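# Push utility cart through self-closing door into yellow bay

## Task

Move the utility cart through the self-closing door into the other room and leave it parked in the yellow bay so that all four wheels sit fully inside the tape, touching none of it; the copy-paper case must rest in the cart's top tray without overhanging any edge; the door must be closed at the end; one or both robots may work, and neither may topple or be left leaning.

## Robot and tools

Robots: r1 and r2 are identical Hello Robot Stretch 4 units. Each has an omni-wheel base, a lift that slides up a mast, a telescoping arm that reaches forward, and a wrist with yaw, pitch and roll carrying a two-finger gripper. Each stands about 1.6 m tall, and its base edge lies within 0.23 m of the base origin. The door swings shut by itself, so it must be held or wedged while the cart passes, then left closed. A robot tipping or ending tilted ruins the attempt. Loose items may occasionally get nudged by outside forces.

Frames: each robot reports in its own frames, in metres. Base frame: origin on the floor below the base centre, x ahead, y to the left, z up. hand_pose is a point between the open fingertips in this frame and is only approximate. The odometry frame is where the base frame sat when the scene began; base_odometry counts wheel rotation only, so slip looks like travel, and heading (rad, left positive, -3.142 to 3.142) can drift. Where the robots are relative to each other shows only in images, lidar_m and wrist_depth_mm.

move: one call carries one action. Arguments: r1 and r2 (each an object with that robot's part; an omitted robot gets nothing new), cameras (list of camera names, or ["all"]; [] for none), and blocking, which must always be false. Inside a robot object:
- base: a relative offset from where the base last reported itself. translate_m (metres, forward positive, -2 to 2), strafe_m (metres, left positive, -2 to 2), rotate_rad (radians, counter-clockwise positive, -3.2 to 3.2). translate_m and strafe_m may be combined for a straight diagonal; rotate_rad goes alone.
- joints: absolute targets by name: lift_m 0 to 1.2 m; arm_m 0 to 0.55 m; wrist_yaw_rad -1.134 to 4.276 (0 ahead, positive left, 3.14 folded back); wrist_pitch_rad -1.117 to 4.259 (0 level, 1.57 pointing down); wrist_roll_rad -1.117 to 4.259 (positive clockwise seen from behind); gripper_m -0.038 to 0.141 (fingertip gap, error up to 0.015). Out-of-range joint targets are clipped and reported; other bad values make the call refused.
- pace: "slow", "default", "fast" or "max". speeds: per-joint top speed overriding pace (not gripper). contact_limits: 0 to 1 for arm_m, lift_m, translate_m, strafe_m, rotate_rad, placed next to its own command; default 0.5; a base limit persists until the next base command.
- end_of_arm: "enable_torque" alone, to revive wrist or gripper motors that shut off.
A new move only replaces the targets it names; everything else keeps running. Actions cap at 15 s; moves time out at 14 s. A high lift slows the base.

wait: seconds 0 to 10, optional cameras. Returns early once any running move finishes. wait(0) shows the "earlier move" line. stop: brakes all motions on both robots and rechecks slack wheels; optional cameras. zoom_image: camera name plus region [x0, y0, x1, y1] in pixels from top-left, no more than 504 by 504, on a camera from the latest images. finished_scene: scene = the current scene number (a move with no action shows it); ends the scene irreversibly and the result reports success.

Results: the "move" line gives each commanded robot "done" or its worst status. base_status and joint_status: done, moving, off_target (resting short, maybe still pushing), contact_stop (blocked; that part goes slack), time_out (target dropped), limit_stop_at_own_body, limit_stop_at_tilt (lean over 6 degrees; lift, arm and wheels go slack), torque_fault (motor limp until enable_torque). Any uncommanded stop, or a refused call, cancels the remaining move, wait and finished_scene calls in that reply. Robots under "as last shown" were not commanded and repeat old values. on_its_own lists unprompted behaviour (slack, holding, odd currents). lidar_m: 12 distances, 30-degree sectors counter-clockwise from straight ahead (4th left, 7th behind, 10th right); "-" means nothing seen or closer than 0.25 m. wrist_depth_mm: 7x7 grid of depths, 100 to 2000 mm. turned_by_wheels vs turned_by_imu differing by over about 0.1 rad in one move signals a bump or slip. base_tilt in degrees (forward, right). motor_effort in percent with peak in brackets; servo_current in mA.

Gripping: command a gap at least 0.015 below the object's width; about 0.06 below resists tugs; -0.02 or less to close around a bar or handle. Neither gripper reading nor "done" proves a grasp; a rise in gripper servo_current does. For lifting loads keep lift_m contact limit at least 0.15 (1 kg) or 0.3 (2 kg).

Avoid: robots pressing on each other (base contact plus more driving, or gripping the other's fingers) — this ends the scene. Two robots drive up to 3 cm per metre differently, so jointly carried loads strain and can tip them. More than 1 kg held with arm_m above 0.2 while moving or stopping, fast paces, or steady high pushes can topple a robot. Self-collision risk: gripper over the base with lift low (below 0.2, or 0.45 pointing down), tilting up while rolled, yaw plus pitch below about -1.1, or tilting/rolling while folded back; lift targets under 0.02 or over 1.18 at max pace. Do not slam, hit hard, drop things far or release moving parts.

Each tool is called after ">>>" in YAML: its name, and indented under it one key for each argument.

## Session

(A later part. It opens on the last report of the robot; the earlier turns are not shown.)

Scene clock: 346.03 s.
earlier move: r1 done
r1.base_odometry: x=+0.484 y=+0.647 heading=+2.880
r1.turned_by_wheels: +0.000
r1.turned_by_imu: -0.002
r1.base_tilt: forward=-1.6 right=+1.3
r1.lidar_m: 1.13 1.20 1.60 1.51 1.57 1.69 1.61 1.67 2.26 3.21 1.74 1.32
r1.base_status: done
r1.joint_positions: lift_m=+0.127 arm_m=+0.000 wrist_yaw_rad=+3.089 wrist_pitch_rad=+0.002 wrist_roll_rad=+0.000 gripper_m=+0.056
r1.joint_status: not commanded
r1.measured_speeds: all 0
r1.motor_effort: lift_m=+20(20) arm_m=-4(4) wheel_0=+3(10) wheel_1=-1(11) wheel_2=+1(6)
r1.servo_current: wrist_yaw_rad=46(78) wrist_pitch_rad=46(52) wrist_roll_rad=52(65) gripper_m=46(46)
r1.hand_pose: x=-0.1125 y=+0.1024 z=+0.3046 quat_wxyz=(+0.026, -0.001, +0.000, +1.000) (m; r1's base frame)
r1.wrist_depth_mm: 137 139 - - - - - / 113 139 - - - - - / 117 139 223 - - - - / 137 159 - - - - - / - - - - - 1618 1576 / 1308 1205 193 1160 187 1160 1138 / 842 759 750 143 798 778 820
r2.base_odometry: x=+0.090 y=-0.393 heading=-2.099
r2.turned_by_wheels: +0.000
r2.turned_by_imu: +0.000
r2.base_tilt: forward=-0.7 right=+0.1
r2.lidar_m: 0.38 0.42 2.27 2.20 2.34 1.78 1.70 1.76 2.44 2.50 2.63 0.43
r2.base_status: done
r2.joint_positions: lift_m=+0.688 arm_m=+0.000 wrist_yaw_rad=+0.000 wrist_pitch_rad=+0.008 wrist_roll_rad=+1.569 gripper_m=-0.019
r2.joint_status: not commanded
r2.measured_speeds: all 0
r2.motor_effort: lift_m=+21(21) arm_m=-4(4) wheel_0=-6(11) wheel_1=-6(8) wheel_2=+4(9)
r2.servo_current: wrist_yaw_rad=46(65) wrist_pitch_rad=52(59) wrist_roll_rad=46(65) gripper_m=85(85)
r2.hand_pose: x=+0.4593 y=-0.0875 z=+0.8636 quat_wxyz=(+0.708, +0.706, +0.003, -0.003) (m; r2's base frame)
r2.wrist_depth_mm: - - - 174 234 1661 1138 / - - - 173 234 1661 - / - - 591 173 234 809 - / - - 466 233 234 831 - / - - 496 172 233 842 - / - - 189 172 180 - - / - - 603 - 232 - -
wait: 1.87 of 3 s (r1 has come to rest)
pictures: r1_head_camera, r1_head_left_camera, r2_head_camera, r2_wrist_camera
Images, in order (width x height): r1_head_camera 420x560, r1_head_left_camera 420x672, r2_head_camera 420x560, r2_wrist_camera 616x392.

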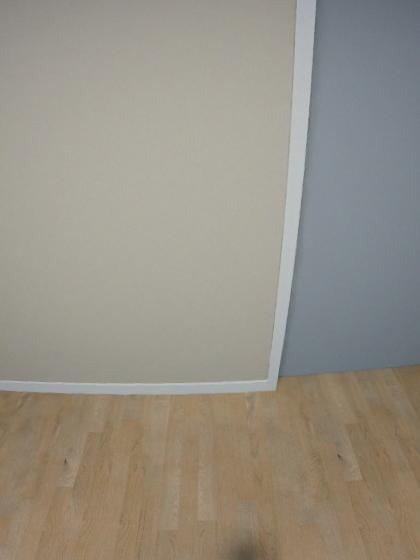

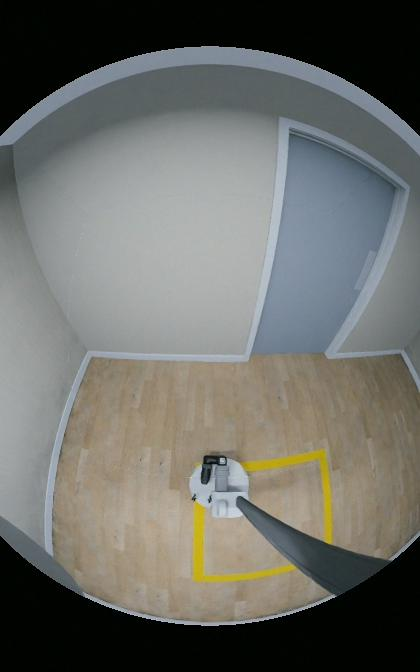

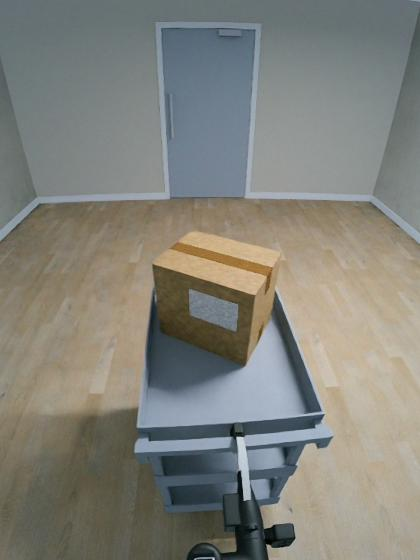

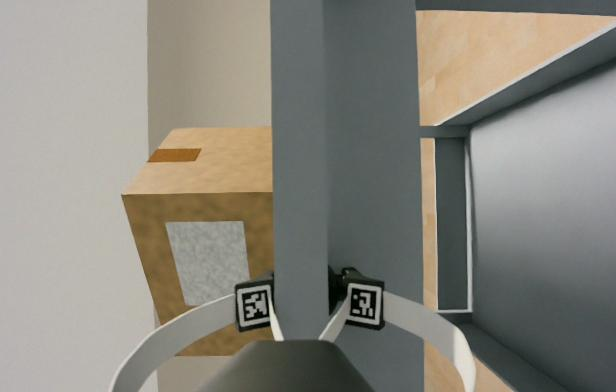

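>>> move:
  blocking: false
  r1: {"base":{"strafe_m":-1.0}}
  r2: {"base":{"strafe_m":-0.08},"pace":"slow"}

>>> wait:
  seconds: 2
  cameras: []

>>> move:
  blocking: false
  r2: {"base":{"rotate_rad":0.05},"pace":"slow"}

>>> wait:
  seconds: 1.2
  cameras: []

>>> wait:
  seconds: 2
  cameras: ["r1_head_camera","r1_head_left_camera","r1_head_right_camera","r2_head_camera","r2_wrist_camera"]

Scene clock: 374.57 s.
move: r1 moving; r2 moving
r1.base_odometry: x=+0.493 y=+0.682 heading=+2.880
r1.turned_by_wheels: +0.000
r1.turned_by_imu: +0.000
r1.base_tilt: forward=-1.6 right=+1.3
r1.lidar_m: 1.16 1.21 1.62 1.54 1.59 1.70 1.59 1.64 2.25 3.14 1.76 1.31
r1.base_status: strafe_m moving
r1.joint_positions: lift_m=+0.127 arm_m=+0.000 wrist_yaw_rad=+3.089 wrist_pitch_rad=+0.002 wrist_roll_rad=+0.000 gripper_m=+0.056
r1.joint_status: not commanded
r1.measured_speeds: translate_m=+0.000 strafe_m=-0.141 rotate_rad=-0.001 lift_m=+0.000 arm_m=+0.000 wrist_yaw_rad=+0.000 wrist_pitch_rad=+0.000 wrist_roll_rad=+0.000
r1.motor_effort: lift_m=+20(20) arm_m=-4(4) wheel_0=+8(11) wheel_1=-9(10) wheel_2=-1(2)
r1.servo_current: wrist_yaw_rad=59(65) wrist_pitch_rad=39(46) wrist_roll_rad=26(59) gripper_m=46(46)
r1.hand_pose: x=-0.1125 y=+0.1024 z=+0.3046 quat_wxyz=(+0.026, -0.001, +0.000, +1.000) (m; r1's base frame)
r1.wrist_depth_mm: 136 138 - - - - - / 113 139 - - - - - / 117 139 225 - - - - / 137 162 - - - - - / - - - - - 1618 1576 / 1308 1229 194 1308 187 1182 1160 / 854 759 750 153 798 778 831
r2.base_odometry: x=+0.078 y=-0.386 heading=-2.099
r2.turned_by_wheels: +0.000
r2.turned_by_imu: +0.001
r2.base_tilt: forward=-0.7 right=+0.0
r2.lidar_m: 0.38 0.37 2.31 2.23 2.36 1.79 1.69 1.79 2.45 2.48 2.59 0.44
r2.base_status: strafe_m moving
r2.joint_positions: lift_m=+0.688 arm_m=+0.000 wrist_yaw_rad=+0.001 wrist_pitch_rad=+0.008 wrist_roll_rad=+1.569 gripper_m=-0.019
r2.joint_status: not commanded
r2.measured_speeds: translate_m=+0.000 strafe_m=-0.055 rotate_rad=+0.000 lift_m=+0.000 arm_m=+0.000 wrist_yaw_rad=+0.022 wrist_pitch_rad=+0.000 wrist_roll_rad=+0.000
r2.motor_effort: lift_m=+21(21) arm_m=-4(4) wheel_0=+9(11) wheel_1=-7(9) wheel_2=+1(3)
r2.servo_current: wrist_yaw_rad=52(52) wrist_pitch_rad=59(59) wrist_roll_rad=52(52) gripper_m=85(85)
r2.hand_pose: x=+0.4594 y=-0.0872 z=+0.8636 quat_wxyz=(+0.708, +0.706, +0.003, -0.003) (m; r2's base frame)
r2.wrist_depth_mm: - - - 172 232 1661 1138 / - - - 171 233 1537 - / - - 585 172 232 820 - / - 484 462 233 232 831 - / - - 500 171 233 831 - / - - 186 172 179 - - / - - 609 - 232 - -
pictures: none

Scene clock: 376.00 s.
earlier move: r1 moving; r2 done
r1.base_odometry: x=+0.593 y=+1.058 heading=+2.880
r1.turned_by_wheels: +0.000
r1.turned_by_imu: -0.003
r1.base_tilt: forward=-1.6 right=+1.3
r1.lidar_m: 1.18 1.22 1.64 1.92 1.99 1.67 1.59 1.66 2.20 2.77 1.76 1.30
r1.base_status: strafe_m moving
r1.joint_positions: lift_m=+0.127 arm_m=+0.000 wrist_yaw_rad=+3.089 wrist_pitch_rad=+0.002 wrist_roll_rad=+0.000 gripper_m=+0.056
r1.joint_status: not commanded
r1.measured_speeds: translate_m=+0.000 strafe_m=-0.301 rotate_rad=-0.001 lift_m=+0.000 arm_m=+0.000 wrist_yaw_rad=+0.000 wrist_pitch_rad=+0.000 wrist_roll_rad=+0.000
r1.motor_effort: lift_m=+20(20) arm_m=-4(4) wheel_0=+7(12) wheel_1=-5(10) wheel_2=+0(2)
r1.servo_current: wrist_yaw_rad=59(72) wrist_pitch_rad=39(46) wrist_roll_rad=52(72) gripper_m=46(52)
r1.hand_pose: x=-0.1125 y=+0.1024 z=+0.3046 quat_wxyz=(+0.026, -0.001, +0.000, +1.000) (m; r1's base frame)
r1.wrist_depth_mm: 136 138 - - - - - / 113 139 - - - - - / 117 140 228 - - - - / 137 162 - - - - - / - - - - - 1618 1808 / 1160 1205 193 1281 188 1160 1160 / 842 741 759 809 788 778 820
r2.base_odometry: x=+0.021 y=-0.353 heading=-2.098
r2.turned_by_wheels: +0.000
r2.turned_by_imu: +0.001
r2.base_tilt: forward=-0.7 right=+0.1
r2.lidar_m: 0.37 0.39 2.41 2.29 2.42 1.78 1.69 1.77 2.43 2.43 2.55 0.44
r2.base_status: done
r2.joint_positions: lift_m=+0.688 arm_m=+0.000 wrist_yaw_rad=+0.003 wrist_pitch_rad=+0.008 wrist_roll_rad=+1.569 gripper_m=-0.019
r2.joint_status: not commanded
r2.measured_speeds: all 0
r2.motor_effort: lift_m=+21(21) arm_m=-4(4) wheel_0=+7(16) wheel_1=-2(9) wheel_2=+0(3)
r2.servo_current: wrist_yaw_rad=46(59) wrist_pitch_rad=59(59) wrist_roll_rad=46(59) gripper_m=78(91)
r2.hand_pose: x=+0.4596 y=-0.0864 z=+0.8636 quat_wxyz=(+0.708, +0.706, +0.004, -0.002) (m; r2's base frame)
r2.wrist_depth_mm: - - - 188 252 1336 1042 / - - - 185 246 1618 1098 / - - - 181 242 809 - / - - 504 178 238 854 - / - 492 477 176 235 820 - / - - 188 172 180 - - / - - 554 - 227 - -
wait: 1.43 of 2 s (r2 has come to rest)
pictures: none
No camera images: "cameras" was empty.

Scene clock: 376.50 s.
earlier move: r1 moving
move: r2 moving
r1.base_odometry: x=+0.632 y=+1.203 heading=+2.880
r1.turned_by_wheels: +0.000
r1.turned_by_imu: -0.001
r1.base_tilt: forward=-1.6 right=+1.2
r1.lidar_m: 1.20 1.19 1.63 2.07 2.15 1.66 1.59 1.63 2.21 2.63 1.79 1.32
r1.base_status: strafe_m moving
r1.joint_positions: lift_m=+0.127 arm_m=+0.000 wrist_yaw_rad=+3.089 wrist_pitch_rad=+0.002 wrist_roll_rad=+0.000 gripper_m=+0.056
r1.joint_status: not commanded
r1.measured_speeds: translate_m=+0.000 strafe_m=-0.301 rotate_rad=-0.001 lift_m=+0.000 arm_m=+0.000 wrist_yaw_rad=+0.000 wrist_pitch_rad=+0.000 wrist_roll_rad=+0.000
r1.motor_effort: lift_m=+20(20) arm_m=-4(4) wheel_0=+6(8) wheel_1=-5(7) wheel_2=+0(1)
r1.servo_current: wrist_yaw_rad=52(65) wrist_pitch_rad=46(52) wrist_roll_rad=33(65) gripper_m=46(46)
r1.hand_pose: x=-0.1125 y=+0.1024 z=+0.3046 quat_wxyz=(+0.026, -0.001, +0.000, +1.000) (m; r1's base frame)
r1.wrist_depth_mm: 136 138 - - - - - / 113 139 - - - - - / 117 140 229 - - - - / 137 162 - - - - - / - - - - - 1618 1808 / 1205 1205 193 1182 187 1281 1160 / 842 741 759 798 798 741 768
r2.base_odometry: x=+0.021 y=-0.353 heading=-2.050
r2.turned_by_wheels: +0.049
r2.turned_by_imu: +0.047
r2.base_tilt: forward=-0.7 right=+0.1
r2.lidar_m: 0.40 0.38 2.37 2.28 2.28 1.75 1.68 1.83 2.49 2.43 2.59 0.41
r2.base_status: rotate_rad moving
r2.joint_positions: lift_m=+0.688 arm_m=+0.000 wrist_yaw_rad=-0.001 wrist_pitch_rad=+0.008 wrist_roll_rad=+1.569 gripper_m=-0.019
r2.joint_status: not commanded
r2.measured_speeds: translate_m=+0.000 strafe_m=+0.000 rotate_rad=+0.001 lift_m=+0.000 arm_m=+0.000 wrist_yaw_rad=+0.041 wrist_pitch_rad=+0.000 wrist_roll_rad=+0.000
r2.motor_effort: lift_m=+21(21) arm_m=-4(4) wheel_0=-6(8) wheel_1=-5(6) wheel_2=-4(10)
r2.servo_current: wrist_yaw_rad=52(59) wrist_pitch_rad=52(52) wrist_roll_rad=46(52) gripper_m=78(85)
r2.hand_pose: x=+0.4592 y=-0.0878 z=+0.8636 quat_wxyz=(+0.708, +0.706, +0.002, -0.003) (m; r2's base frame)
r2.wrist_depth_mm: - - - 177 239 1576 1118 / - - - 177 237 1618 544 / - - 627 176 236 809 - / - - 462 233 235 842 - / - - 484 173 233 831 - / - - 187 172 180 - - / - - 585 - 231 - -
pictures: none

Scene clock: 376.83 s.
earlier move: r1 moving; r2 done
r1.base_odometry: x=+0.658 y=+1.299 heading=+2.880
r1.turned_by_wheels: +0.000
r1.turned_by_imu: -0.001
r1.base_tilt: forward=-1.6 right=+1.3
r1.lidar_m: 1.26 1.23 1.64 2.16 2.24 1.68 1.58 1.62 2.25 2.53 1.77 1.33
r1.base_status: strafe_m moving
r1.joint_positions: lift_m=+0.127 arm_m=+0.000 wrist_yaw_rad=+3.089 wrist_pitch_rad=+0.002 wrist_roll_rad=+0.000 gripper_m=+0.056
r1.joint_status: not commanded
r1.measured_speeds: translate_m=+0.000 strafe_m=-0.300 rotate_rad=+0.000 lift_m=+0.000 arm_m=+0.000 wrist_yaw_rad=+0.000 wrist_pitch_rad=+0.000 wrist_roll_rad=+0.000
r1.motor_effort: lift_m=+20(20) arm_m=-4(4) wheel_0=+5(8) wheel_1=-6(7) wheel_2=+0(1)
r1.servo_current: wrist_yaw_rad=46(65) wrist_pitch_rad=46(52) wrist_roll_rad=46(65) gripper_m=39(46)
r1.hand_pose: x=-0.1125 y=+0.1024 z=+0.3046 quat_wxyz=(+0.026, -0.001, +0.000, +1.000) (m; r1's base frame)
r1.wrist_depth_mm: 136 138 - - - - - / 113 139 - - - - - / 117 140 229 - - - - / 137 162 - - - - - / - - - - - 1618 1808 / 1182 1182 193 1205 187 1255 1229 / 842 732 750 798 798 768 778
r2.base_odometry: x=+0.021 y=-0.353 heading=-2.049
r2.turned_by_wheels: +0.000
r2.turned_by_imu: +0.000
r2.base_tilt: forward=-0.7 right=+0.1
r2.lidar_m: 0.38 0.39 2.36 2.29 2.29 1.76 1.71 1.81 2.47 2.43 2.56 0.42
r2.base_status: done
r2.joint_positions: lift_m=+0.688 arm_m=+0.000 wrist_yaw_rad=+0.000 wrist_pitch_rad=+0.008 wrist_roll_rad=+1.569 gripper_m=-0.019
r2.joint_status: not commanded
r2.measured_speeds: all 0
r2.motor_effort: lift_m=+21(21) arm_m=-4(4) wheel_0=-4(8) wheel_1=-6(6) wheel_2=-3(10)
r2.servo_current: wrist_yaw_rad=39(59) wrist_pitch_rad=52(59) wrist_roll_rad=52(65) gripper_m=85(85)
r2.hand_pose: x=+0.4593 y=-0.0874 z=+0.8636 quat_wxyz=(+0.708, +0.706, +0.003, -0.003) (m; r2's base frame)
r2.wrist_depth_mm: - - - 177 238 1537 1138 / - - - 177 237 1661 539 / - - 627 175 236 809 - / - - 466 235 236 854 - / - - 488 173 234 831 - / - - 188 172 180 - - / - - 580 - 232 - -
wait: 0.33 of 1.2 s (r2 has come to rest)
pictures: none
No camera images: "cameras" was empty.

Scene clock: 378.73 s.
earlier move: r1 done
r1.base_odometry: x=+0.742 y=+1.613 heading=+2.880
r1.turned_by_wheels: +0.000
r1.turned_by_imu: -0.002
r1.base_tilt: forward=-1.6 right=+1.3
r1.lidar_m: 1.25 1.31 1.67 2.48 2.35 1.65 1.57 1.64 2.17 2.19 1.80 1.26
r1.base_status: done
r1.joint_positions: lift_m=+0.127 arm_m=+0.000 wrist_yaw_rad=+3.089 wrist_pitch_rad=+0.002 wrist_roll_rad=+0.000 gripper_m=+0.056
r1.joint_status: not commanded
r1.measured_speeds: all 0
r1.motor_effort: lift_m=+20(20) arm_m=-4(4) wheel_0=+2(8) wheel_1=-1(8) wheel_2=+0(2)
r1.servo_current: wrist_yaw_rad=20(65) wrist_pitch_rad=46(52) wrist_roll_rad=52(65) gripper_m=46(46)
r1.hand_pose: x=-0.1125 y=+0.1024 z=+0.3046 quat_wxyz=(+0.026, -0.001, +0.000, +1.000) (m; r1's base frame)
r1.wrist_depth_mm: 136 138 - - - - - / 112 139 - - - - - / 116 139 220 - - - - / 137 158 - - - - - / - - - - - - 1756 / 1160 1205 193 1182 187 1255 1229 / 842 750 715 798 798 768 820
r2.base_odometry: x=+0.021 y=-0.353 heading=-2.049
r2.turned_by_wheels: +0.000
r2.turned_by_imu: +0.000
r2.base_tilt: forward=-0.6 right=+0.1
r2.lidar_m: 0.37 0.39 2.34 2.29 2.31 1.75 1.70 1.82 2.51 2.41 2.55 0.43
r2.base_status: done
r2.joint_positions: lift_m=+0.688 arm_m=+0.000 wrist_yaw_rad=+0.000 wrist_pitch_rad=+0.008 wrist_roll_rad=+1.569 gripper_m=-0.019
r2.joint_status: not commanded
r2.measured_speeds: all 0
r2.motor_effort: lift_m=+21(21) arm_m=-4(4) wheel_0=-4(8) wheel_1=-6(6) wheel_2=-4(10)
r2.servo_current: wrist_yaw_rad=39(59) wrist_pitch_rad=52(59) wrist_roll_rad=59(65) gripper_m=85(91)
r2.hand_pose: x=+0.4593 y=-0.0874 z=+0.8636 quat_wxyz=(+0.708, +0.706, +0.003, -0.003) (m; r2's base frame)
r2.wrist_depth_mm: - - - 178 240 1537 1138 / - - - 176 237 1618 539 / - - 627 176 236 798 - / - - 462 233 236 842 - / - - 492 174 234 831 - / - - 188 172 180 - - / - - 591 - 230 - -
wait: 1.90 of 2 s (r1 has come to rest)
pictures: r1_head_camera, r1_head_left_camera, r1_head_right_camera, r2_head_camera, r2_wrist_camera
Images, in order (width x height): r1_head_camera 420x560, r1_head_left_camera 420x672, r1_head_right_camera 420x672, r2_head_camera 420x560, r2_wrist_camera 616x392.

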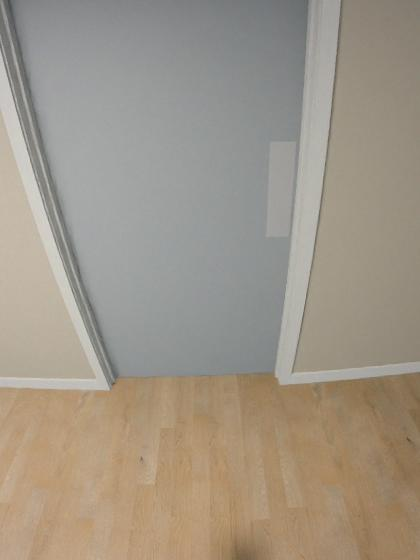

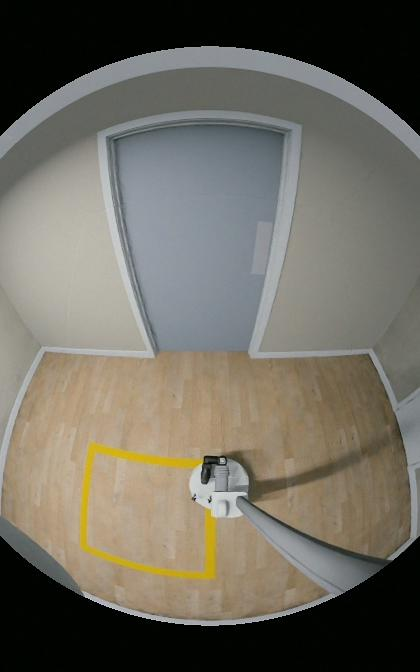

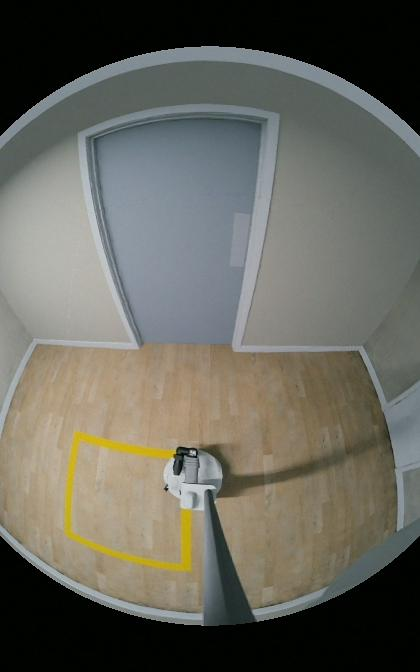

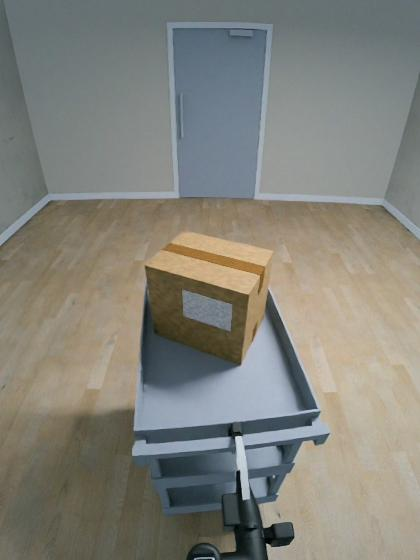

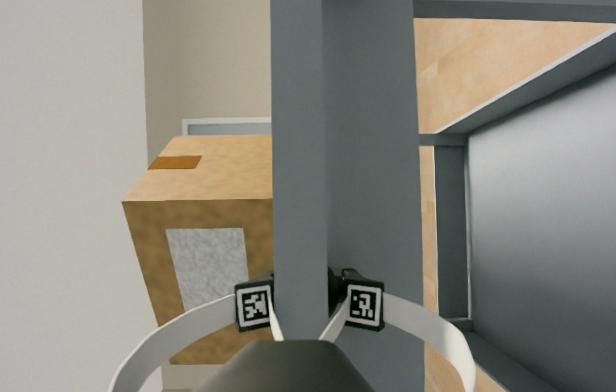

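>>> move:
  blocking: false
  r1: {"base":{"translate_m":0.97}}

>>> wait:
  seconds: 5
  cameras: ["r1_head_camera"]

>>> move:
  blocking: false
  r1: {"base":{"translate_m":0.9},"pace":"slow","contact_limits":{"translate_m":0.8}}

>>> wait:
  seconds: 5
  cameras: ["r1_head_camera","r1_head_left_camera","r2_head_camera"]

>>> wait:
  seconds: 5
  cameras: ["r1_head_camera","r1_head_left_camera","r2_head_camera"]

Scene clock: 392.23 s.
move: r1 moving
r1.base_odometry: x=+0.712 y=+1.621 heading=+2.881
r1.turned_by_wheels: +0.000
r1.turned_by_imu: +0.000
r1.base_tilt: forward=-1.6 right=+1.3
r1.lidar_m: 1.22 1.31 1.64 2.49 2.35 1.71 1.59 1.65 2.22 2.19 1.76 1.21
r1.base_status: translate_m moving
r1.joint_positions: lift_m=+0.127 arm_m=+0.000 wrist_yaw_rad=+3.089 wrist_pitch_rad=+0.002 wrist_roll_rad=+0.000 gripper_m=+0.056
r1.joint_status: not commanded
r1.measured_speeds: translate_m=+0.122 strafe_m=+0.000 rotate_rad=+0.000 lift_m=+0.000 arm_m=+0.000 wrist_yaw_rad=+0.000 wrist_pitch_rad=+0.000 wrist_roll_rad=+0.000
r1.motor_effort: lift_m=+20(20) arm_m=-4(4) wheel_0=+6(8) wheel_1=+7(7) wheel_2=-8(9)
r1.servo_current: wrist_yaw_rad=59(72) wrist_pitch_rad=39(46) wrist_roll_rad=33(59) gripper_m=39(46)
r1.hand_pose: x=-0.1125 y=+0.1024 z=+0.3046 quat_wxyz=(+0.026, -0.001, +0.000, +1.000) (m; r1's base frame)
r1.wrist_depth_mm: - 138 - - - - - / 112 139 - - - - - / 116 139 217 - - - - / 136 157 - - - - - / - - - - - 1661 1808 / 1205 1205 193 1308 187 1281 1255 / 831 759 741 798 788 778 820
r2: as last shown
r2.base_tilt: forward=-0.7 right=+0.1
r2.lidar_m: 0.38 0.37 2.34 2.29 2.31 1.73 1.70 1.81 2.50 2.41 2.57 0.43
r2.motor_effort: lift_m=+21(21) arm_m=-3(4) wheel_0=-5(5) wheel_1=-6(6) wheel_2=-3(4)
r2.servo_current: wrist_yaw_rad=59(59) wrist_pitch_rad=52(52) wrist_roll_rad=46(52) gripper_m=85(85)
r2.wrist_depth_mm: - - - 177 239 1499 1160 / - - - 177 238 1618 544 / - - 627 175 236 809 - / - - 462 234 235 831 - / - - 488 173 233 831 - / - - 189 172 180 - - / - - 585 - 232 - -
pictures: none

Scene clock: 396.47 s.
earlier move: r1 done
r1.base_odometry: x=-0.195 y=+1.863 heading=+2.881
r1.turned_by_wheels: +0.000
r1.turned_by_imu: +0.000
r1.base_tilt: forward=-1.6 right=+1.3
r1.lidar_m: 0.30 0.33 0.43 0.91 2.62 2.68 2.53 2.62 2.29 1.20 0.38 0.32
r1.base_status: done
r1.joint_positions: lift_m=+0.127 arm_m=+0.000 wrist_yaw_rad=+3.089 wrist_pitch_rad=+0.002 wrist_roll_rad=+0.000 gripper_m=+0.056
r1.joint_status: not commanded
r1.measured_speeds: all 0
r1.motor_effort: lift_m=+20(20) arm_m=-4(5) wheel_0=+4(9) wheel_1=+1(7) wheel_2=+0(10)
r1.servo_current: wrist_yaw_rad=39(78) wrist_pitch_rad=39(52) wrist_roll_rad=65(78) gripper_m=39(52)
r1.hand_pose: x=-0.1125 y=+0.1024 z=+0.3046 quat_wxyz=(+0.026, -0.001, +0.000, +1.000) (m; r1's base frame)
r1.wrist_depth_mm: 136 139 - - - - - / 113 139 - - - - - / 117 139 272 - - - - / 137 162 - - - - - / 1863 - - - - - - / 1182 1205 194 1205 187 1229 1138 / 831 750 741 153 750 778 820
r2.base_odometry: x=+0.021 y=-0.353 heading=-2.049
r2.turned_by_wheels: +0.000
r2.turned_by_imu: +0.001
r2.base_tilt: forward=-0.7 right=+0.1
r2.lidar_m: 0.38 0.41 2.37 2.28 2.29 1.76 1.68 1.81 2.49 2.42 2.58 0.44
r2.base_status: not commanded
r2.joint_positions: lift_m=+0.688 arm_m=+0.000 wrist_yaw_rad=+0.000 wrist_pitch_rad=+0.008 wrist_roll_rad=+1.569 gripper_m=-0.019
r2.joint_status: not commanded
r2.measured_speeds: all 0
r2.motor_effort: lift_m=+21(21) arm_m=-4(4) wheel_0=-4(5) wheel_1=-6(6) wheel_2=-4(4)
r2.servo_current: wrist_yaw_rad=39(65) wrist_pitch_rad=52(59) wrist_roll_rad=39(65) gripper_m=78(91)
r2.hand_pose: x=+0.4593 y=-0.0874 z=+0.8636 quat_wxyz=(+0.708, +0.706, +0.003, -0.003) (m; r2's base frame)
r2.wrist_depth_mm: - - - 177 238 1537 1160 / - - - 177 238 1708 544 / - - 634 176 236 798 - / - - 459 235 234 842 - / - - 492 173 234 831 - / - - 188 172 181 - - / - - 591 - 231 - -
wait: 4.23 of 5 s (r1 has come to rest)
pictures: r1_head_camera
Images, in order (width x height): r1_head_camera 420x560.

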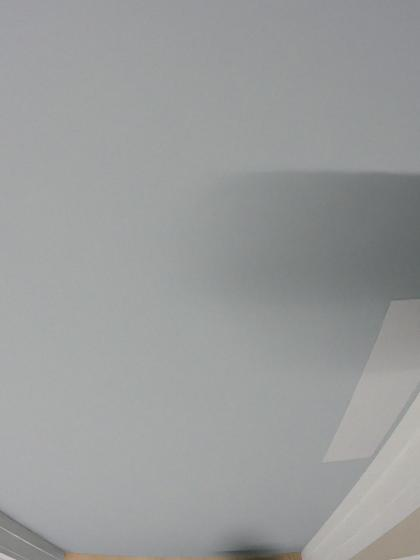

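Scene clock: 396.97 s.
move: r1 moving
r1.base_odometry: x=-0.207 y=+1.866 heading=+2.881
r1.turned_by_wheels: +0.000
r1.turned_by_imu: +0.000
r1.base_tilt: forward=-1.6 right=+1.2
r1.lidar_m: 0.30 0.31 0.42 0.84 2.63 2.68 2.55 2.65 2.27 1.12 0.38 0.31
r1.base_status: translate_m moving
r1.joint_positions: lift_m=+0.127 arm_m=+0.000 wrist_yaw_rad=+3.089 wrist_pitch_rad=+0.002 wrist_roll_rad=+0.000 gripper_m=+0.056
r1.joint_status: not commanded
r1.measured_speeds: translate_m=+0.048 strafe_m=+0.000 rotate_rad=-0.002 lift_m=+0.000 arm_m=+0.000 wrist_yaw_rad=+0.000 wrist_pitch_rad=+0.000 wrist_roll_rad=+0.000
r1.motor_effort: lift_m=+20(20) arm_m=-4(4) wheel_0=+8(8) wheel_1=+4(6) wheel_2=-5(7)
r1.servo_current: wrist_yaw_rad=46(72) wrist_pitch_rad=46(52) wrist_roll_rad=52(65) gripper_m=46(46)
r1.contact_limits: translate_m 0.8
r1.hand_pose: x=-0.1125 y=+0.1024 z=+0.3046 quat_wxyz=(+0.026, -0.001, +0.000, +1.000) (m; r1's base frame)
r1.wrist_depth_mm: 136 139 - - - - - / 113 139 - - - - - / 118 139 273 - - - - / 137 162 - - - - - / 1983 - - - - - - / 1160 1205 193 1205 187 1281 1138 / 842 741 759 153 750 768 820
r2: as last shown
r2.turned_by_imu: +0.000
r2.base_tilt: forward=-0.6 right=+0.1
r2.lidar_m: 0.37 0.41 2.32 2.29 2.29 1.74 1.69 1.82 2.50 2.41 2.59 0.45
r2.motor_effort: lift_m=+21(21) arm_m=-4(4) wheel_0=-4(5) wheel_1=-6(6) wheel_2=-3(4)
r2.servo_current: wrist_yaw_rad=46(52) wrist_pitch_rad=46(59) wrist_roll_rad=46(59) gripper_m=85(91)
r2.wrist_depth_mm: - - - 177 239 1537 1138 / - - - 177 237 1661 544 / - - 634 175 236 798 - / - - 462 233 236 842 - / - - 484 173 234 842 - / - - 188 172 180 - - / - - 585 - 231 - -
pictures: none

Scene clock: 401.97 s.
earlier move: r1 moving
r1.base_odometry: x=-0.678 y=+1.992 heading=+2.881
r1.turned_by_wheels: +0.000
r1.turned_by_imu: +0.003
r1.base_tilt: forward=-1.6 right=+1.3
r1.lidar_m: 0.25 - 0.25 0.31 0.71 3.21 3.06 3.14 0.30 0.32 2.23 0.32
r1.base_status: translate_m moving
r1.joint_positions: lift_m=+0.127 arm_m=+0.000 wrist_yaw_rad=+3.100 wrist_pitch_rad=+0.002 wrist_roll_rad=+0.000 gripper_m=+0.056
r1.joint_status: not commanded
r1.measured_speeds: translate_m=+0.100 strafe_m=+0.001 rotate_rad=-0.001 lift_m=+0.000 arm_m=+0.000 wrist_yaw_rad=+0.000 wrist_pitch_rad=+0.000 wrist_roll_rad=+0.000
r1.motor_effort: lift_m=+20(20) arm_m=+8(8) wheel_0=+9(19) wheel_1=+12(16) wheel_2=-13(19)
r1.servo_current: wrist_yaw_rad=65(85) wrist_pitch_rad=39(52) wrist_roll_rad=52(65) gripper_m=39(52)
r1.contact_limits: translate_m 0.8
r1.hand_pose: x=-0.1140 y=+0.0993 z=+0.3046 quat_wxyz=(+0.021, -0.001, +0.000, +1.000) (m; r1's base frame)
r1.wrist_depth_mm: - 136 - - - - - / - 136 218 - - - - / 107 136 184 - - - - / 123 137 277 - - - - / 1756 - - - - - - / 1205 1205 193 1205 188 1160 1160 / 854 750 759 809 798 778 820
r2.base_odometry: x=+0.021 y=-0.353 heading=-2.049
r2.turned_by_wheels: +0.000
r2.turned_by_imu: +0.001
r2.base_tilt: forward=-0.7 right=+0.1
r2.lidar_m: 0.39 0.38 2.40 2.28 2.31 1.77 1.70 1.79 2.49 2.42 2.57 0.45
r2.base_status: not commanded
r2.joint_positions: lift_m=+0.688 arm_m=+0.000 wrist_yaw_rad=+0.000 wrist_pitch_rad=+0.008 wrist_roll_rad=+1.569 gripper_m=-0.019
r2.joint_status: not commanded
r2.measured_speeds: all 0
r2.motor_effort: lift_m=+21(21) arm_m=-4(4) wheel_0=-4(5) wheel_1=-5(6) wheel_2=-3(4)
r2.servo_current: wrist_yaw_rad=46(59) wrist_pitch_rad=46(59) wrist_roll_rad=46(59) gripper_m=78(91)
r2.hand_pose: x=+0.4593 y=-0.0874 z=+0.8636 quat_wxyz=(+0.708, +0.706, +0.003, -0.003) (m; r2's base frame)
r2.wrist_depth_mm: - - - 177 239 1499 1138 / - - - 176 237 1661 544 / - - 627 176 236 809 - / - - 466 235 236 831 - / - - 492 173 233 842 - / - - 187 172 180 - - / - - 585 - 231 - -
wait: 5.00 s; no rest
pictures: r1_head_camera, r1_head_left_camera, r2_head_camera
Images, in order (width x height): r1_head_camera 420x560, r1_head_left_camera 420x672, r2_head_camera 420x560.

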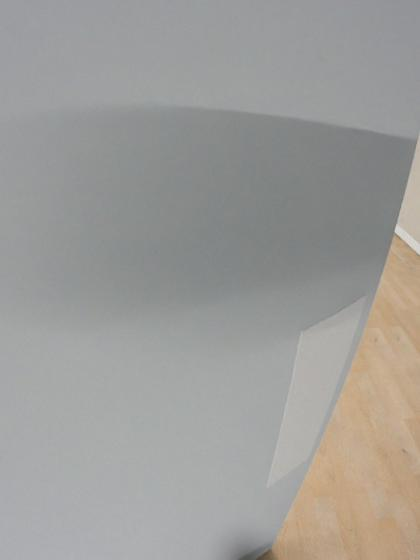

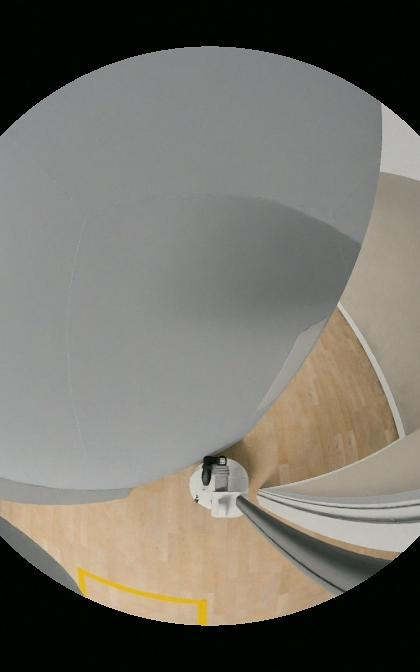

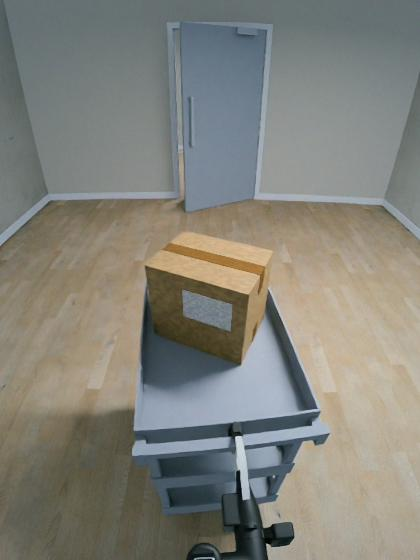

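Scene clock: 406.73 s.
earlier move: r1 done
r1.base_odometry: x=-1.065 y=+2.095 heading=+2.881
r1.turned_by_wheels: +0.000
r1.turned_by_imu: -0.001
r1.base_tilt: forward=-1.6 right=+1.3
r1.lidar_m: 2.52 0.25 - 0.25 0.34 3.62 3.50 0.54 0.69 1.74 2.19 2.97
r1.base_status: done
r1.joint_positions: lift_m=+0.127 arm_m=+0.000 wrist_yaw_rad=+3.092 wrist_pitch_rad=+0.002 wrist_roll_rad=+0.000 gripper_m=+0.056
r1.joint_status: not commanded
r1.measured_speeds: all 0
r1.motor_effort: lift_m=+20(20) arm_m=+5(8) wheel_0=+4(19) wheel_1=+10(16) wheel_2=-6(19)
r1.servo_current: wrist_yaw_rad=59(98) wrist_pitch_rad=46(52) wrist_roll_rad=39(65) gripper_m=46(52)
r1.contact_limits: translate_m 0.8
r1.hand_pose: x=-0.1129 y=+0.1016 z=+0.3046 quat_wxyz=(+0.025, -0.001, +0.000, +1.000) (m; r1's base frame)
r1.wrist_depth_mm: - 137 - - - - - / - 137 - - - - - / 109 137 203 - - - - / 124 138 - - - - - / 634 - - - - - - / 683 1205 193 1182 187 1182 1060 / 661 741 750 798 788 778 788
r2.base_odometry: x=+0.021 y=-0.353 heading=-2.049
r2.turned_by_wheels: +0.000
r2.turned_by_imu: +0.001
r2.base_tilt: forward=-0.6 right=+0.1
r2.lidar_m: 0.39 0.41 2.38 2.30 2.30 1.74 1.70 1.81 2.47 2.43 2.59 0.42
r2.base_status: not commanded
r2.joint_positions: lift_m=+0.688 arm_m=+0.000 wrist_yaw_rad=+0.000 wrist_pitch_rad=+0.008 wrist_roll_rad=+1.569 gripper_m=-0.019
r2.joint_status: not commanded
r2.measured_speeds: all 0
r2.motor_effort: lift_m=+21(21) arm_m=-4(4) wheel_0=-5(5) wheel_1=-6(6) wheel_2=-3(4)
r2.servo_current: wrist_yaw_rad=46(65) wrist_pitch_rad=52(59) wrist_roll_rad=46(65) gripper_m=78(91)
r2.hand_pose: x=+0.4593 y=-0.0874 z=+0.8636 quat_wxyz=(+0.708, +0.706, +0.003, -0.003) (m; r2's base frame)
r2.wrist_depth_mm: - - - 177 240 1537 1138 / - - - 177 237 1661 544 / - - 621 175 236 809 - / - - 462 233 235 831 - / - - 484 173 234 831 - / - - 188 172 180 - - / - - 585 - 230 - -
wait: 4.77 of 5 s (r1 has come to rest)
pictures: r1_head_camera, r1_head_left_camera, r2_head_camera
Images, in order (width x height): r1_head_camera 420x560, r1_head_left_camera 420x672, r2_head_camera 420x560.

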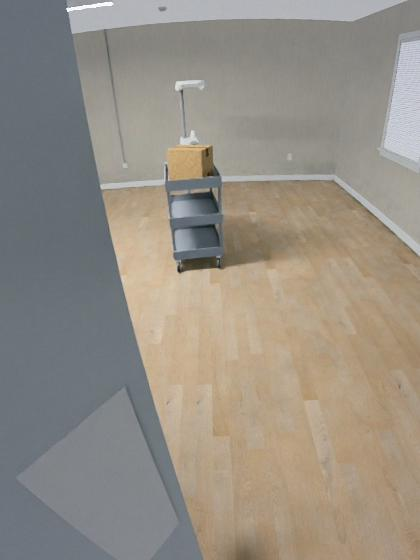

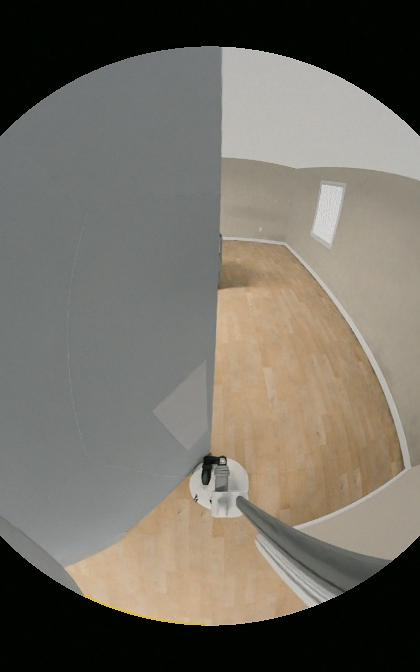

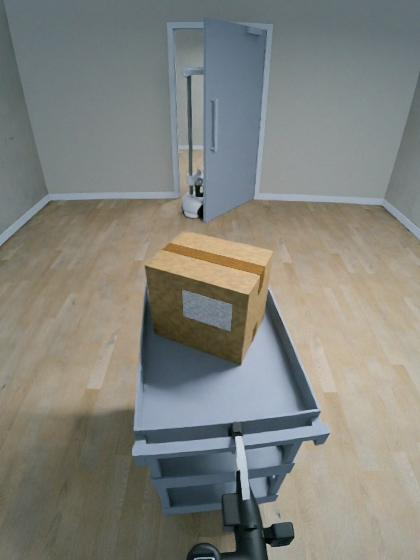

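>>> move:
  blocking: false
  r1: {"base":{"translate_m":0.32,"strafe_m":0.2},"pace":"slow","contact_limits":{"translate_m":0.8,"strafe_m":0.8}}

>>> wait:
  seconds: 5
  cameras: ["r1_head_left_camera","r2_head_camera"]

>>> move:
  blocking: false
  r1: {"base":{"strafe_m":0.7},"pace":"slow","contact_limits":{"strafe_m":0.8}}

>>> wait:
  seconds: 8
  cameras: ["r1_head_camera","r1_head_left_camera","r2_head_camera"]

r1: "contact_limits": translate_m and strafe_m are given together and make one move, which takes one limit: state it under one of them only
Scene clock: 414.03 s.
r1.base_odometry: x=-1.065 y=+2.095 heading=+2.881
r1.turned_by_wheels: +0.000
r1.turned_by_imu: +0.000
r1.base_tilt: forward=-1.6 right=+1.3
r1.lidar_m: 2.53 0.25 - 0.25 0.32 3.59 3.51 0.56 0.70 1.74 2.19 2.96
r1.base_status: done
r1.joint_positions: lift_m=+0.127 arm_m=+0.000 wrist_yaw_rad=+3.092 wrist_pitch_rad=+0.002 wrist_roll_rad=+0.000 gripper_m=+0.056
r1.joint_status: not commanded
r1.measured_speeds: all 0
r1.motor_effort: lift_m=+20(20) arm_m=+5(8) wheel_0=+4(19) wheel_1=+10(16) wheel_2=-6(19)
r1.servo_current: wrist_yaw_rad=52(98) wrist_pitch_rad=46(52) wrist_roll_rad=33(65) gripper_m=39(52)
r1.contact_limits: translate_m 0.8
r1.hand_pose: x=-0.1129 y=+0.1016 z=+0.3046 quat_wxyz=(+0.025, -0.001, +0.000, +1.000) (m; r1's base frame)
r1.wrist_depth_mm: - 136 - - - - - / - 137 - - - - - / 109 138 203 - - - - / 124 138 - - - - - / 621 - - - - - - / 683 1182 194 1182 187 1138 1042 / 661 759 750 809 798 778 788
r2.base_odometry: x=+0.021 y=-0.353 heading=-2.049
r2.turned_by_wheels: +0.000
r2.turned_by_imu: +0.000
r2.base_tilt: forward=-0.6 right=+0.1
r2.lidar_m: 0.38 0.39 2.36 2.29 2.27 1.75 1.71 1.80 2.49 2.41 2.60 0.44
r2.base_status: not commanded
r2.joint_positions: lift_m=+0.688 arm_m=+0.000 wrist_yaw_rad=+0.000 wrist_pitch_rad=+0.008 wrist_roll_rad=+1.569 gripper_m=-0.019
r2.joint_status: not commanded
r2.measured_speeds: all 0
r2.motor_effort: lift_m=+21(21) arm_m=-3(4) wheel_0=-5(5) wheel_1=-6(6) wheel_2=-3(4)
r2.servo_current: wrist_yaw_rad=39(65) wrist_pitch_rad=52(59) wrist_roll_rad=39(65) gripper_m=78(91)
r2.hand_pose: x=+0.4593 y=-0.0874 z=+0.8636 quat_wxyz=(+0.708, +0.706, +0.003, -0.003) (m; r2's base frame)
r2.wrist_depth_mm: - - - 177 240 1499 1138 / - - - 177 237 1618 544 / - - 634 175 236 809 - / - - 462 234 235 831 - / - - 484 173 233 831 - / - - 189 172 180 - - / - - 591 - 231 - -
pictures: none

not run: a call was refused earlier in this reply.

not run: a call was refused earlier in this reply.

not run: a call was refused earlier in this reply.

>>> move:
  blocking: false
  r1: {"base":{"translate_m":0.32,"strafe_m":0.2},"pace":"slow","contact_limits":{"translate_m":0.8}}

>>> wait:
  seconds: 5
  cameras: ["r1_head_left_camera","r2_head_camera"]

>>> move:
  blocking: false
  r1: {"base":{"strafe_m":0.7},"pace":"slow","contact_limits":{"strafe_m":0.8}}

>>> wait:
  seconds: 8
  cameras: ["r1_head_camera","r1_head_left_camera","r2_head_camera"]

Scene clock: 418.77 s.
move: r1 moving
r1.base_odometry: x=-1.078 y=+2.091 heading=+2.881
r1.turned_by_wheels: +0.000
r1.turned_by_imu: -0.001
r1.base_tilt: forward=-1.6 right=+1.3
r1.lidar_m: 2.52 0.25 - 0.25 0.29 3.62 3.51 0.57 0.71 1.78 2.20 2.97
r1.base_status: translate_m moving; strafe_m moving
r1.joint_positions: lift_m=+0.127 arm_m=+0.000 wrist_yaw_rad=+3.092 wrist_pitch_rad=+0.002 wrist_roll_rad=+0.000 gripper_m=+0.056
r1.joint_status: not commanded
r1.measured_speeds: translate_m=+0.047 strafe_m=+0.028 rotate_rad=-0.001 lift_m=+0.000 arm_m=+0.000 wrist_yaw_rad=+0.000 wrist_pitch_rad=+0.000 wrist_roll_rad=+0.000
r1.motor_effort: lift_m=+20(20) arm_m=+5(5) wheel_0=-8(8) wheel_1=+11(14) wheel_2=-9(11)
r1.servo_current: wrist_yaw_rad=33(65) wrist_pitch_rad=46(46) wrist_roll_rad=52(72) gripper_m=46(46)
r1.contact_limits: translate_m 0.8
r1.hand_pose: x=-0.1129 y=+0.1016 z=+0.3046 quat_wxyz=(+0.025, -0.001, +0.000, +1.000) (m; r1's base frame)
r1.wrist_depth_mm: - 137 - - - - - / - 137 - - - - - / 109 137 203 - - - - / 124 138 - - - - - / 640 - - - - - 1808 / 707 1205 193 1205 187 1182 1042 / 634 750 750 809 809 778 768
r2.base_odometry: x=+0.021 y=-0.353 heading=-2.049
r2.turned_by_wheels: +0.000
r2.turned_by_imu: +0.000
r2.base_tilt: forward=-0.7 right=+0.1
r2.lidar_m: 0.38 0.39 2.38 2.30 2.30 1.76 1.71 1.80 2.50 2.41 2.57 0.43
r2.base_status: not commanded
r2.joint_positions: lift_m=+0.688 arm_m=+0.000 wrist_yaw_rad=+0.000 wrist_pitch_rad=+0.008 wrist_roll_rad=+1.569 gripper_m=-0.019
r2.joint_status: not commanded
r2.measured_speeds: all 0
r2.motor_effort: lift_m=+21(21) arm_m=-3(4) wheel_0=-4(5) wheel_1=-6(6) wheel_2=-4(4)
r2.servo_current: wrist_yaw_rad=65(65) wrist_pitch_rad=46(59) wrist_roll_rad=46(52) gripper_m=78(91)
r2.hand_pose: x=+0.4593 y=-0.0874 z=+0.8636 quat_wxyz=(+0.708, +0.706, +0.003, -0.003) (m; r2's base frame)
r2.wrist_depth_mm: - - - 178 240 1537 1138 / - - - 177 238 1618 549 / - - 634 175 236 809 - / - - 462 234 235 842 - / - - 488 174 234 820 - / - - 189 172 180 - - / - - 580 - 231 - -
pictures: none

Scene clock: 423.20 s.
earlier move: r1 done
r1.base_odometry: x=-1.425 y=+1.984 heading=+2.881
r1.turned_by_wheels: +0.000
r1.turned_by_imu: +0.002
r1.base_tilt: forward=-1.6 right=+1.2
r1.lidar_m: 2.15 3.54 2.57 0.25 0.25 0.43 3.88 0.92 1.15 2.34 2.42 3.23
r1.base_status: done
r1.joint_positions: lift_m=+0.127 arm_m=+0.000 wrist_yaw_rad=+3.092 wrist_pitch_rad=+0.002 wrist_roll_rad=+0.000 gripper_m=+0.056
r1.joint_status: not commanded
r1.measured_speeds: all 0
r1.motor_effort: lift_m=+20(20) arm_m=+5(5) wheel_0=-6(12) wheel_1=+7(15) wheel_2=-5(11)
r1.servo_current: wrist_yaw_rad=46(72) wrist_pitch_rad=39(52) wrist_roll_rad=52(72) gripper_m=33(52)
r1.contact_limits: translate_m 0.8
r1.hand_pose: x=-0.1129 y=+0.1016 z=+0.3046 quat_wxyz=(+0.025, -0.001, +0.000, +1.000) (m; r1's base frame)
r1.wrist_depth_mm: - 137 - - - 362 232 / - 137 - - - 370 236 / 109 137 202 - - 373 236 / 124 138 - - - 375 237 / 917 - - - - 375 237 / 931 1205 193 1205 187 373 238 / 809 759 750 798 798 322 236
r2.base_odometry: x=+0.021 y=-0.353 heading=-2.049
r2.turned_by_wheels: +0.000
r2.turned_by_imu: +0.001
r2.base_tilt: forward=-0.6 right=+0.1
r2.lidar_m: 0.38 0.39 2.37 2.29 2.29 1.77 1.68 1.79 2.47 2.41 2.58 0.40
r2.base_status: not commanded
r2.joint_positions: lift_m=+0.688 arm_m=+0.000 wrist_yaw_rad=+0.000 wrist_pitch_rad=+0.008 wrist_roll_rad=+1.569 gripper_m=-0.019
r2.joint_status: not commanded
r2.measured_speeds: all 0
r2.motor_effort: lift_m=+21(21) arm_m=-3(4) wheel_0=-5(5) wheel_1=-6(6) wheel_2=-4(4)
r2.servo_current: wrist_yaw_rad=52(65) wrist_pitch_rad=52(59) wrist_roll_rad=46(59) gripper_m=91(91)
r2.hand_pose: x=+0.4593 y=-0.0874 z=+0.8636 quat_wxyz=(+0.708, +0.706, +0.003, -0.003) (m; r2's base frame)
r2.wrist_depth_mm: - - - 177 239 1499 1138 / - - - 177 237 1661 544 / - - 634 175 236 798 - / - - 466 232 235 854 - / - - 488 173 233 820 - / - - 189 172 180 - - / - - 585 - 231 - -
wait: 4.43 of 5 s (r1 has come to rest)
pictures: r1_head_left_camera, r2_head_camera
Images, in order (width x height): r1_head_left_camera 420x672, r2_head_camera 420x560.

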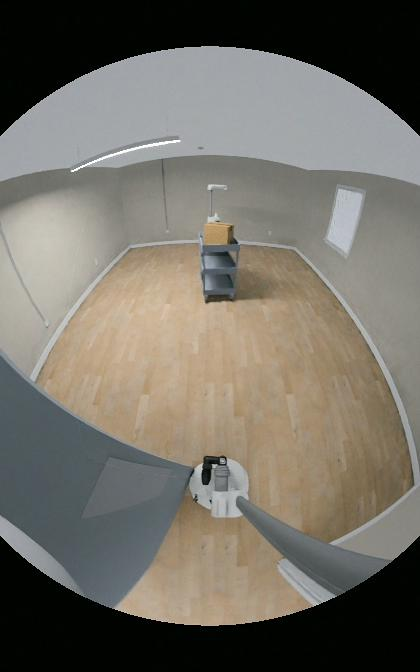

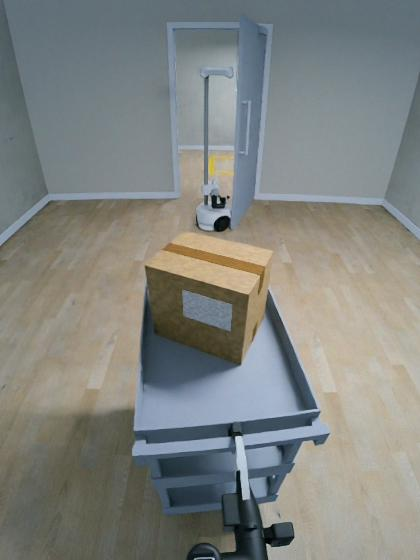

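Scene clock: 423.70 s.
move: r1 moving
r1.base_odometry: x=-1.429 y=+1.970 heading=+2.881
r1.turned_by_wheels: +0.000
r1.turned_by_imu: -0.001
r1.base_tilt: forward=-1.6 right=+1.3
r1.lidar_m: 2.16 3.50 2.54 0.25 0.25 0.42 3.86 0.96 1.14 2.35 2.44 3.20
r1.base_status: strafe_m moving
r1.joint_positions: lift_m=+0.127 arm_m=+0.000 wrist_yaw_rad=+3.092 wrist_pitch_rad=+0.002 wrist_roll_rad=+0.000 gripper_m=+0.056
r1.joint_status: not commanded
r1.measured_speeds: translate_m=+0.000 strafe_m=+0.056 rotate_rad=-0.003 lift_m=+0.000 arm_m=+0.000 wrist_yaw_rad=+0.000 wrist_pitch_rad=+0.000 wrist_roll_rad=+0.000
r1.motor_effort: lift_m=+20(20) arm_m=+5(5) wheel_0=-17(17) wheel_1=+9(10) wheel_2=-1(4)
r1.servo_current: wrist_yaw_rad=59(59) wrist_pitch_rad=39(46) wrist_roll_rad=39(59) gripper_m=39(46)
r1.contact_limits: strafe_m 0.8
r1.hand_pose: x=-0.1129 y=+0.1016 z=+0.3046 quat_wxyz=(+0.025, -0.001, +0.000, +1.000) (m; r1's base frame)
r1.wrist_depth_mm: - 137 - - - 392 225 / - 137 - - - 349 229 / 109 138 202 - - 355 229 / 123 138 - - - 357 232 / 931 - - - - 357 232 / 1008 1182 194 1182 187 357 229 / 788 759 741 788 788 279 229
r2: as last shown
r2.turned_by_imu: +0.000
r2.lidar_m: 0.37 0.38 2.36 2.30 2.29 1.73 1.69 1.81 2.47 2.42 2.57 0.44
r2.motor_effort: lift_m=+21(21) arm_m=-4(4) wheel_0=-5(5) wheel_1=-6(6) wheel_2=-3(4)
r2.servo_current: wrist_yaw_rad=39(59) wrist_pitch_rad=46(52) wrist_roll_rad=46(52) gripper_m=85(91)
r2.wrist_depth_mm: - - - 177 239 1499 1160 / - - - 176 238 1618 544 / - - 627 176 237 809 - / - - 459 233 235 842 - / - - 492 173 234 831 - / - - 189 172 180 - - / - - 585 - 231 - -
pictures: none

Scene clock: 429.17 s.
earlier move: r1 contact_stop
r1.base_odometry: x=-1.552 y=+1.514 heading=+2.878
r1.turned_by_wheels: -0.002
r1.turned_by_imu: -0.012
r1.base_tilt: forward=-1.6 right=+1.3
r1.lidar_m: 2.15 2.92 0.25 - 0.25 0.25 0.45 3.90 1.23 2.77 2.83 3.76
r1.base_status: strafe_m contact_stop (by the wheels' count: +0.487 of +0.700)
r1.joint_positions: lift_m=+0.127 arm_m=+0.000 wrist_yaw_rad=+3.092 wrist_pitch_rad=+0.002 wrist_roll_rad=+0.000 gripper_m=+0.056
r1.joint_status: not commanded
r1.measured_speeds: all 0
r1.on_its_own: the wheels are slack since a contact_stop
r1.motor_effort: lift_m=+20(20) arm_m=+4(5) wheel_0=+0(32) wheel_1=+0(33) wheel_2=+0(11)
r1.servo_current: wrist_yaw_rad=59(78) wrist_pitch_rad=39(52) wrist_roll_rad=33(72) gripper_m=39(46)
r1.contact_limits: strafe_m 0.8
r1.hand_pose: x=-0.1128 y=+0.1016 z=+0.3046 quat_wxyz=(+0.025, -0.001, +0.000, +1.000) (m; r1's base frame)
r1.wrist_depth_mm: 135 138 - 421 283 195 - / 110 138 - 427 271 189 - / 117 138 245 427 272 190 161 / 136 150 - 427 273 191 156 / 1983 - - 436 274 191 162 / 1182 1229 194 436 191 191 163 / 842 759 750 143 259 176 -
r2.base_odometry: x=+0.021 y=-0.353 heading=-2.049
r2.turned_by_wheels: +0.000
r2.turned_by_imu: +0.001
r2.base_tilt: forward=-0.6 right=+0.1
r2.lidar_m: 0.38 0.39 2.36 2.28 2.28 1.74 1.70 1.83 2.49 2.42 2.58 0.44
r2.base_status: not commanded
r2.joint_positions: lift_m=+0.688 arm_m=+0.000 wrist_yaw_rad=+0.000 wrist_pitch_rad=+0.008 wrist_roll_rad=+1.569 gripper_m=-0.019
r2.joint_status: not commanded
r2.measured_speeds: all 0
r2.motor_effort: lift_m=+21(21) arm_m=-3(4) wheel_0=-5(5) wheel_1=-6(6) wheel_2=-4(4)
r2.servo_current: wrist_yaw_rad=52(65) wrist_pitch_rad=52(59) wrist_roll_rad=46(65) gripper_m=72(91)
r2.hand_pose: x=+0.4593 y=-0.0874 z=+0.8636 quat_wxyz=(+0.708, +0.706, +0.003, -0.003) (m; r2's base frame)
r2.wrist_depth_mm: - - - 177 240 1499 1160 / - - - 177 238 1618 544 / - - 634 175 236 809 - / - - 462 234 235 842 - / - - 488 173 234 831 - / - - 189 172 180 - - / - - 591 - 231 - -
wait: 5.47 of 8 s (r1 has come to rest)
pictures: r1_head_camera, r1_head_left_camera, r2_head_camera
Images, in order (width x height): r1_head_camera 420x560, r1_head_left_camera 420x672, r2_head_camera 420x560.

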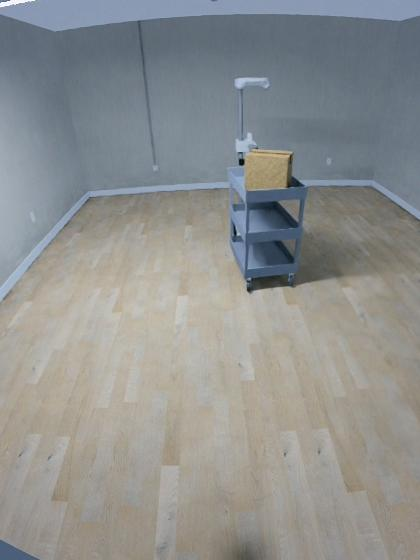

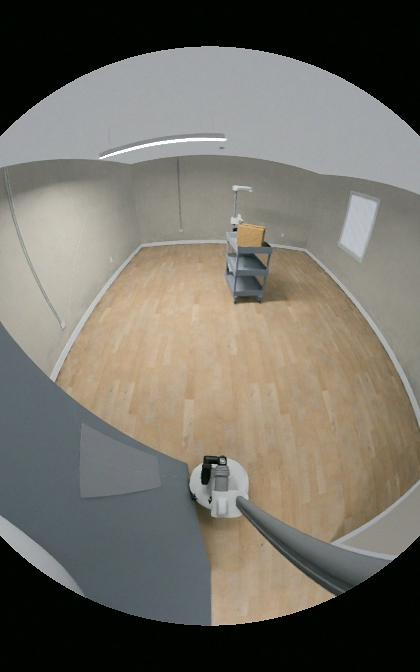

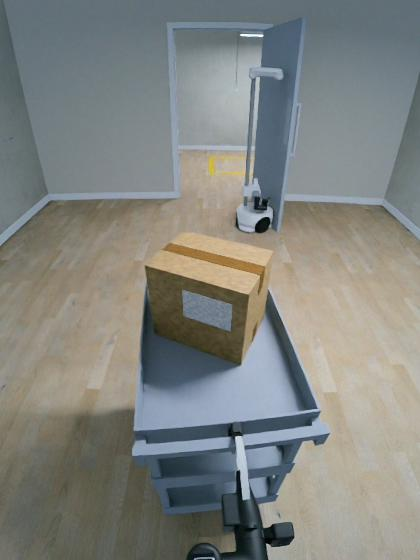

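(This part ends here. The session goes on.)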